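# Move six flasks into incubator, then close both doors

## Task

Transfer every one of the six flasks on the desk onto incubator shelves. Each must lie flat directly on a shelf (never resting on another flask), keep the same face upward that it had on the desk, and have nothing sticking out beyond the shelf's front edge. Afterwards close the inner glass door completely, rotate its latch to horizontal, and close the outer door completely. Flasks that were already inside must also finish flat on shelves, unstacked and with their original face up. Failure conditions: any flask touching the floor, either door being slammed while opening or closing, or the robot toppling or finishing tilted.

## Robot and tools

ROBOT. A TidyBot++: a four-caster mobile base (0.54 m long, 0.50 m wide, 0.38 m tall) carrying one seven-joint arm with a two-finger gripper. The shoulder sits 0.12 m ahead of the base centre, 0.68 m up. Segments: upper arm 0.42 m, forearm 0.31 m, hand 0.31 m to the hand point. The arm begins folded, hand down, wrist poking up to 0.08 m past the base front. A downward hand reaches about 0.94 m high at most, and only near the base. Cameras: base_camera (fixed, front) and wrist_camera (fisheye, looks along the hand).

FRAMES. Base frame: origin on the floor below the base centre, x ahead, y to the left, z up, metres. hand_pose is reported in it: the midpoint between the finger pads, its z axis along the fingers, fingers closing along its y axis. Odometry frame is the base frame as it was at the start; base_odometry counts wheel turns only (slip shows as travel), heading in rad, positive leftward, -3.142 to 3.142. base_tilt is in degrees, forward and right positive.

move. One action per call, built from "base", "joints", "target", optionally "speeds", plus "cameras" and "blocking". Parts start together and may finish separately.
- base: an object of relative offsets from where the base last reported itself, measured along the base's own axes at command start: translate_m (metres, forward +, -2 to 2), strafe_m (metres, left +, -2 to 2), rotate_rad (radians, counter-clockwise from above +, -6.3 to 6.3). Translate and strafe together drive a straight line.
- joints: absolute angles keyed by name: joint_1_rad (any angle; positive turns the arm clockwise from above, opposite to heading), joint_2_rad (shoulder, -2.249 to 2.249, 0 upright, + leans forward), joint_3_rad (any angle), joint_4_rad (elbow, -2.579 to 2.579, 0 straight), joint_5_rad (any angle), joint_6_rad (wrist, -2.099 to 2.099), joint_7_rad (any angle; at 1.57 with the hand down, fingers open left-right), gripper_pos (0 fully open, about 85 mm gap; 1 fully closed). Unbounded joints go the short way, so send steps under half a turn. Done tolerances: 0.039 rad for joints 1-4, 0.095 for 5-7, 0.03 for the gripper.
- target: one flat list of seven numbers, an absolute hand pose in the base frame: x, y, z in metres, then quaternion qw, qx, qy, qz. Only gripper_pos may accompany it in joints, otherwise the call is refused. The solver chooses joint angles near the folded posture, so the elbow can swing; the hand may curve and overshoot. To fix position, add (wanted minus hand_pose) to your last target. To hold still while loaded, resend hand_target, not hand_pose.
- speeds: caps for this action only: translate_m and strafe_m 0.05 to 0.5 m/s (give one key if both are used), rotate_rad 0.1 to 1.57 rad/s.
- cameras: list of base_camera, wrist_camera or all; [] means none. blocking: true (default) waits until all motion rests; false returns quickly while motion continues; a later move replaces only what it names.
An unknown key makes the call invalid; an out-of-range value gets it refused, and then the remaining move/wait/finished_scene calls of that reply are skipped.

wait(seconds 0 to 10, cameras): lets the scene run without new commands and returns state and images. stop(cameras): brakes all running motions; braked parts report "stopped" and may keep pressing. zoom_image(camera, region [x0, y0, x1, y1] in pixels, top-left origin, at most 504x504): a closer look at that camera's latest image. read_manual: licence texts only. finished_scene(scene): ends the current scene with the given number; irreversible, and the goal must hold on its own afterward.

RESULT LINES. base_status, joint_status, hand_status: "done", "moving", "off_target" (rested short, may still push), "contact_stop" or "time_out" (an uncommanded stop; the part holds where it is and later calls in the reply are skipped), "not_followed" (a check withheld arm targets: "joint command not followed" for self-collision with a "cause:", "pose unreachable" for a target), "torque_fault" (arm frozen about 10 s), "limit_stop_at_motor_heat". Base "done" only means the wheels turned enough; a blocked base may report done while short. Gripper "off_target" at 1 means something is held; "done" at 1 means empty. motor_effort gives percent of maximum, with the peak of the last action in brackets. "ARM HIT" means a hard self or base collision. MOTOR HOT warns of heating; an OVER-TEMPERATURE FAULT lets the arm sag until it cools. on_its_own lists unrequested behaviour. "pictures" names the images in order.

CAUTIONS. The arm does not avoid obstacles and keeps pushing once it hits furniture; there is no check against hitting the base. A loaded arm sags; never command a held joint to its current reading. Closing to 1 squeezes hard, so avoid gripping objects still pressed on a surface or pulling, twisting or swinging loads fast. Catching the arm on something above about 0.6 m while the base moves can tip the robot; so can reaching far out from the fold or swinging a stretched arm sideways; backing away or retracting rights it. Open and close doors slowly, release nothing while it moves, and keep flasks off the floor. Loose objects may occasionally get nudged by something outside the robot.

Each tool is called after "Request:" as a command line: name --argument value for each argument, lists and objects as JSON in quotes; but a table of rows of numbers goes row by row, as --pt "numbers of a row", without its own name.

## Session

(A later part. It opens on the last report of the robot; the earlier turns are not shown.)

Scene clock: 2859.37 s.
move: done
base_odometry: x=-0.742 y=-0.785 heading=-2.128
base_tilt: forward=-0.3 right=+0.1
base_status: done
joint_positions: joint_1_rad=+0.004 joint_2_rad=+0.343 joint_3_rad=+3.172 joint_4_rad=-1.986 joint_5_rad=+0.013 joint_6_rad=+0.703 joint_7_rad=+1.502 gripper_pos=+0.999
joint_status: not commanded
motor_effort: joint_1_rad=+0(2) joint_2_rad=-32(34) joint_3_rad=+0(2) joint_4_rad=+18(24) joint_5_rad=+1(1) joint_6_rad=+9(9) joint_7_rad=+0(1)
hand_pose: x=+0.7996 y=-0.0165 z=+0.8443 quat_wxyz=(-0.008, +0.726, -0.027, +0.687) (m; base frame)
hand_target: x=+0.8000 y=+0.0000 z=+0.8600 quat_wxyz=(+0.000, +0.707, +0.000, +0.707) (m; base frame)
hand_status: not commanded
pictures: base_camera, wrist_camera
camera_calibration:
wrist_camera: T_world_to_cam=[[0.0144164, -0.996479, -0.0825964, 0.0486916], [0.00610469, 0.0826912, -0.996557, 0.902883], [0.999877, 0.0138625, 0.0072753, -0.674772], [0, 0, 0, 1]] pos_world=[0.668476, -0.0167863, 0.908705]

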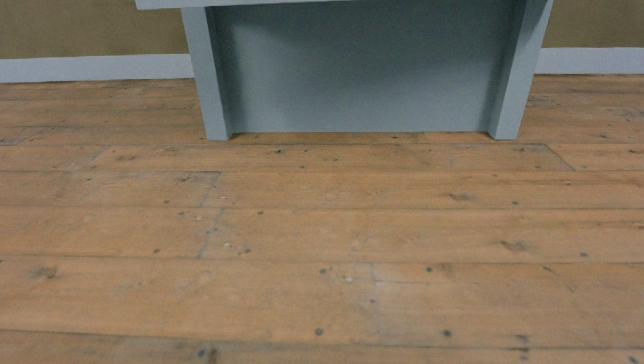

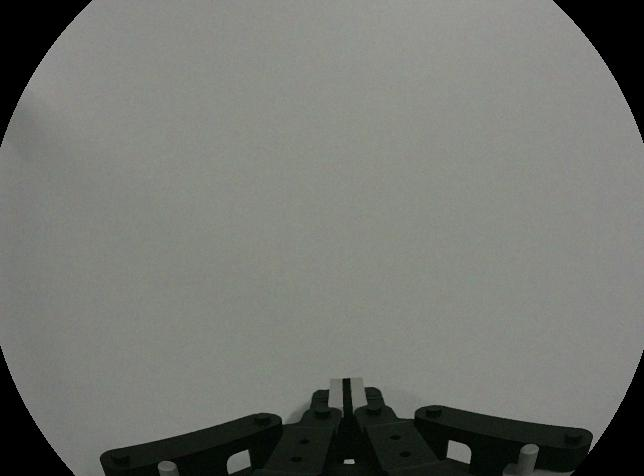

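Request:
move --base '{"translate_m":0.05}' --speeds '{"translate_m":0.05}' --cameras '["base_camera"]'

Request:
move --base '{"translate_m":0.04}' --speeds '{"translate_m":0.05}' --cameras '["base_camera"]'

Scene clock: 2863.20 s.
move: done
base_odometry: x=-0.769 y=-0.828 heading=-2.128
base_tilt: forward=-0.4 right=+0.2
base_status: done
joint_positions: joint_1_rad=+0.004 joint_2_rad=+0.342 joint_3_rad=+3.172 joint_4_rad=-1.988 joint_5_rad=+0.013 joint_6_rad=+0.703 joint_7_rad=+1.502 gripper_pos=+0.999
joint_status: not commanded
motor_effort: joint_1_rad=+0(2) joint_2_rad=-32(35) joint_3_rad=-1(2) joint_4_rad=+19(24) joint_5_rad=+0(1) joint_6_rad=+9(9) joint_7_rad=+1(1)
hand_pose: x=+0.7991 y=-0.0164 z=+0.8444 quat_wxyz=(-0.008, +0.726, -0.027, +0.687) (m; base frame)
hand_target: x=+0.8000 y=+0.0000 z=+0.8600 quat_wxyz=(+0.000, +0.707, +0.000, +0.707) (m; base frame)
hand_status: not commanded
pictures: base_camera

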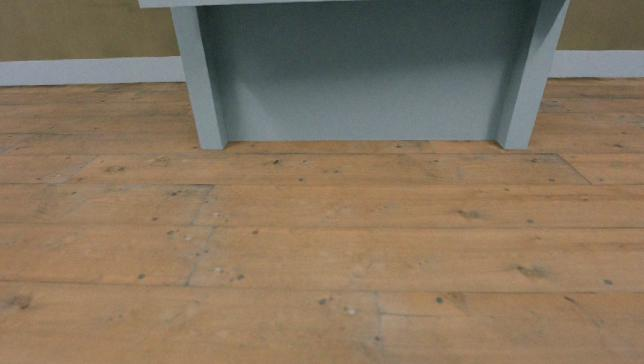

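Scene clock: 2864.50 s.
move: done
base_odometry: x=-0.790 y=-0.862 heading=-2.127
base_tilt: forward=-0.3 right=+0.2
base_status: done
joint_positions: joint_1_rad=+0.004 joint_2_rad=+0.341 joint_3_rad=+3.172 joint_4_rad=-1.989 joint_5_rad=+0.013 joint_6_rad=+0.703 joint_7_rad=+1.502 gripper_pos=+0.999
joint_status: not commanded
motor_effort: joint_1_rad=+0(2) joint_2_rad=-31(34) joint_3_rad=-1(2) joint_4_rad=+19(25) joint_5_rad=+0(1) joint_6_rad=+9(10) joint_7_rad=+0(1)
hand_pose: x=+0.7986 y=-0.0163 z=+0.8441 quat_wxyz=(-0.009, +0.726, -0.027, +0.687) (m; base frame)
hand_target: x=+0.8000 y=+0.0000 z=+0.8600 quat_wxyz=(+0.000, +0.707, +0.000, +0.707) (m; base frame)
hand_status: not commanded
pictures: base_camera

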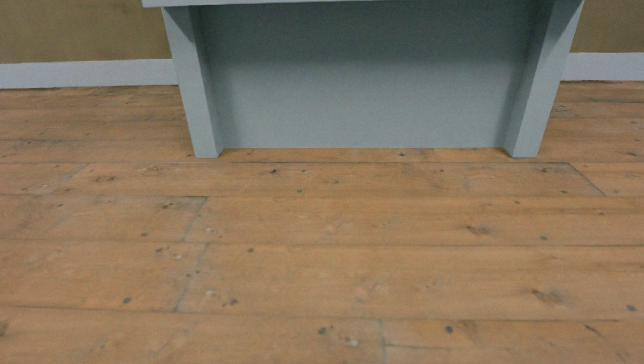

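Request:
move --base '{"translate_m":0.025}' --speeds '{"translate_m":0.05}' --cameras '[]'

Request:
move --base '{"translate_m":0.025}' --speeds '{"translate_m":0.05}' --cameras '["base_camera"]'

Request:
move --base '{"translate_m":0.02}' --speeds '{"translate_m":0.05}' --cameras '["base_camera"]'

Scene clock: 2870.37 s.
move: done
base_odometry: x=-0.802 y=-0.883 heading=-2.127
base_tilt: forward=-0.3 right=+0.2
base_status: done
joint_positions: joint_1_rad=+0.004 joint_2_rad=+0.302 joint_3_rad=+3.172 joint_4_rad=-2.039 joint_5_rad=+0.013 joint_6_rad=+0.704 joint_7_rad=+1.502 gripper_pos=+0.999
joint_status: not commanded
motor_effort: joint_1_rad=-2(3) joint_2_rad=-22(32) joint_3_rad=-2(3) joint_4_rad=+30(33) joint_5_rad=+1(2) joint_6_rad=+11(11) joint_7_rad=+0(1)
hand_pose: x=+0.7806 y=-0.0161 z=+0.8438 quat_wxyz=(-0.009, +0.730, -0.028, +0.683) (m; base frame)
hand_target: x=+0.8000 y=+0.0000 z=+0.8600 quat_wxyz=(+0.000, +0.707, +0.000, +0.707) (m; base frame)
hand_status: not commanded
pictures: none
No camera images: "cameras" was empty.

Scene clock: 2871.43 s.
move: done
base_odometry: x=-0.815 y=-0.903 heading=-2.127
base_tilt: forward=-0.4 right=+0.2
base_status: done
joint_positions: joint_1_rad=+0.004 joint_2_rad=+0.252 joint_3_rad=+3.172 joint_4_rad=-2.101 joint_5_rad=+0.013 joint_6_rad=+0.704 joint_7_rad=+1.502 gripper_pos=+0.999
joint_status: not commanded
motor_effort: joint_1_rad=-5(6) joint_2_rad=-10(23) joint_3_rad=-4(5) joint_4_rad=+42(45) joint_5_rad=+2(3) joint_6_rad=+12(12) joint_7_rad=+0(1)
hand_pose: x=+0.7575 y=-0.0160 z=+0.8433 quat_wxyz=(-0.009, +0.734, -0.028, +0.679) (m; base frame)
hand_target: x=+0.8000 y=+0.0000 z=+0.8600 quat_wxyz=(+0.000, +0.707, +0.000, +0.707) (m; base frame)
hand_status: not commanded
pictures: base_camera

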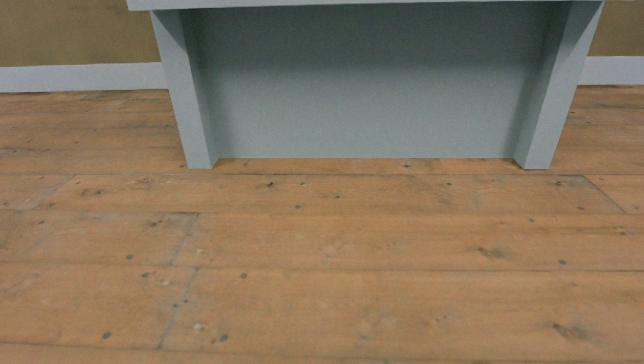

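Scene clock: 2873.73 s.
move: time_out
base_odometry: x=-0.823 y=-0.918 heading=-2.127
base_tilt: forward=-0.4 right=+0.2
base_status: translate_m time_out (by the wheels' count: +0.017 of +0.020)
joint_positions: joint_1_rad=+0.004 joint_2_rad=+0.217 joint_3_rad=+3.172 joint_4_rad=-2.142 joint_5_rad=+0.013 joint_6_rad=+0.704 joint_7_rad=+1.502 gripper_pos=+0.999
joint_status: not commanded
motor_effort: joint_1_rad=-5(6) joint_2_rad=-2(13) joint_3_rad=-3(5) joint_4_rad=+47(54) joint_5_rad=+3(4) joint_6_rad=+11(13) joint_7_rad=+0(1)
hand_pose: x=+0.7415 y=-0.0160 z=+0.8430 quat_wxyz=(-0.009, +0.736, -0.029, +0.676) (m; base frame)
hand_target: x=+0.8000 y=+0.0000 z=+0.8600 quat_wxyz=(+0.000, +0.707, +0.000, +0.707) (m; base frame)
hand_status: not commanded
pictures: base_camera

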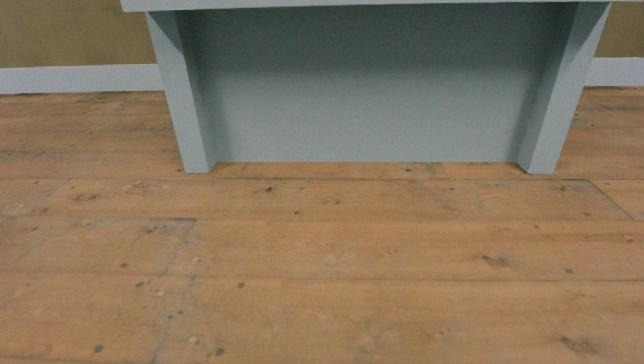

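Request:
move --base '{"translate_m":-0.1}' --speeds '{"translate_m":0.1}' --cameras '[]'

Request:
move --base '{"translate_m":-0.6}' --speeds '{"translate_m":0.4}' --cameras '["wrist_camera"]'

Scene clock: 2887.63 s.
move: done
base_odometry: x=-0.771 y=-0.833 heading=-2.127
base_tilt: forward=-0.4 right=+0.3
base_status: done
joint_positions: joint_1_rad=+0.004 joint_2_rad=+0.342 joint_3_rad=+3.172 joint_4_rad=-1.993 joint_5_rad=+0.013 joint_6_rad=+0.704 joint_7_rad=+1.502 gripper_pos=+0.999
joint_status: not commanded
motor_effort: joint_1_rad=+0(5) joint_2_rad=-32(34) joint_3_rad=-1(4) joint_4_rad=+18(48) joint_5_rad=+1(3) joint_6_rad=+9(12) joint_7_rad=+0(1)
hand_pose: x=+0.7979 y=-0.0161 z=+0.8418 quat_wxyz=(-0.009, +0.728, -0.027, +0.685) (m; base frame)
hand_target: x=+0.8000 y=+0.0000 z=+0.8600 quat_wxyz=(+0.000, +0.707, +0.000, +0.707) (m; base frame)
hand_status: not commanded
pictures: none
No camera images: "cameras" was empty.

Scene clock: 2890.23 s.
move: done
base_odometry: x=-0.453 y=-0.323 heading=-2.128
base_tilt: forward=-0.3 right=+0.2
base_status: done
joint_positions: joint_1_rad=+0.004 joint_2_rad=+0.343 joint_3_rad=+3.172 joint_4_rad=-1.993 joint_5_rad=+0.013 joint_6_rad=+0.704 joint_7_rad=+1.502 gripper_pos=+0.999
joint_status: not commanded
motor_effort: joint_1_rad=+0(1) joint_2_rad=-32(34) joint_3_rad=+0(2) joint_4_rad=+17(19) joint_5_rad=+0(1) joint_6_rad=+9(9) joint_7_rad=+0(1)
hand_pose: x=+0.7981 y=-0.0161 z=+0.8409 quat_wxyz=(-0.009, +0.728, -0.027, +0.685) (m; base frame)
hand_target: x=+0.8000 y=+0.0000 z=+0.8600 quat_wxyz=(+0.000, +0.707, +0.000, +0.707) (m; base frame)
hand_status: not commanded
pictures: wrist_camera
camera_calibration:
wrist_camera: T_world_to_cam=[[0.0144658, -0.996446, -0.0829825, 0.0491011], [0.000676826, 0.0830009, -0.996549, 0.903799], [0.999895, 0.0143598, 0.0018751, -0.668762], [0, 0, 0, 1]] pos_world=[0.66737, -0.0164863, 0.906009]

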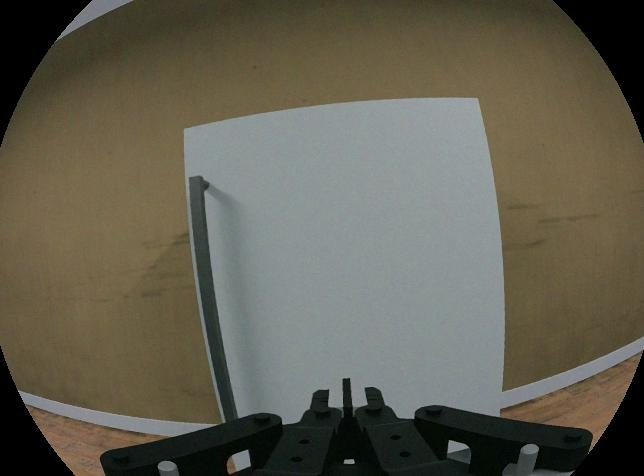

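Request:
finished_scene --scene 1

The scene is finished: the task was done.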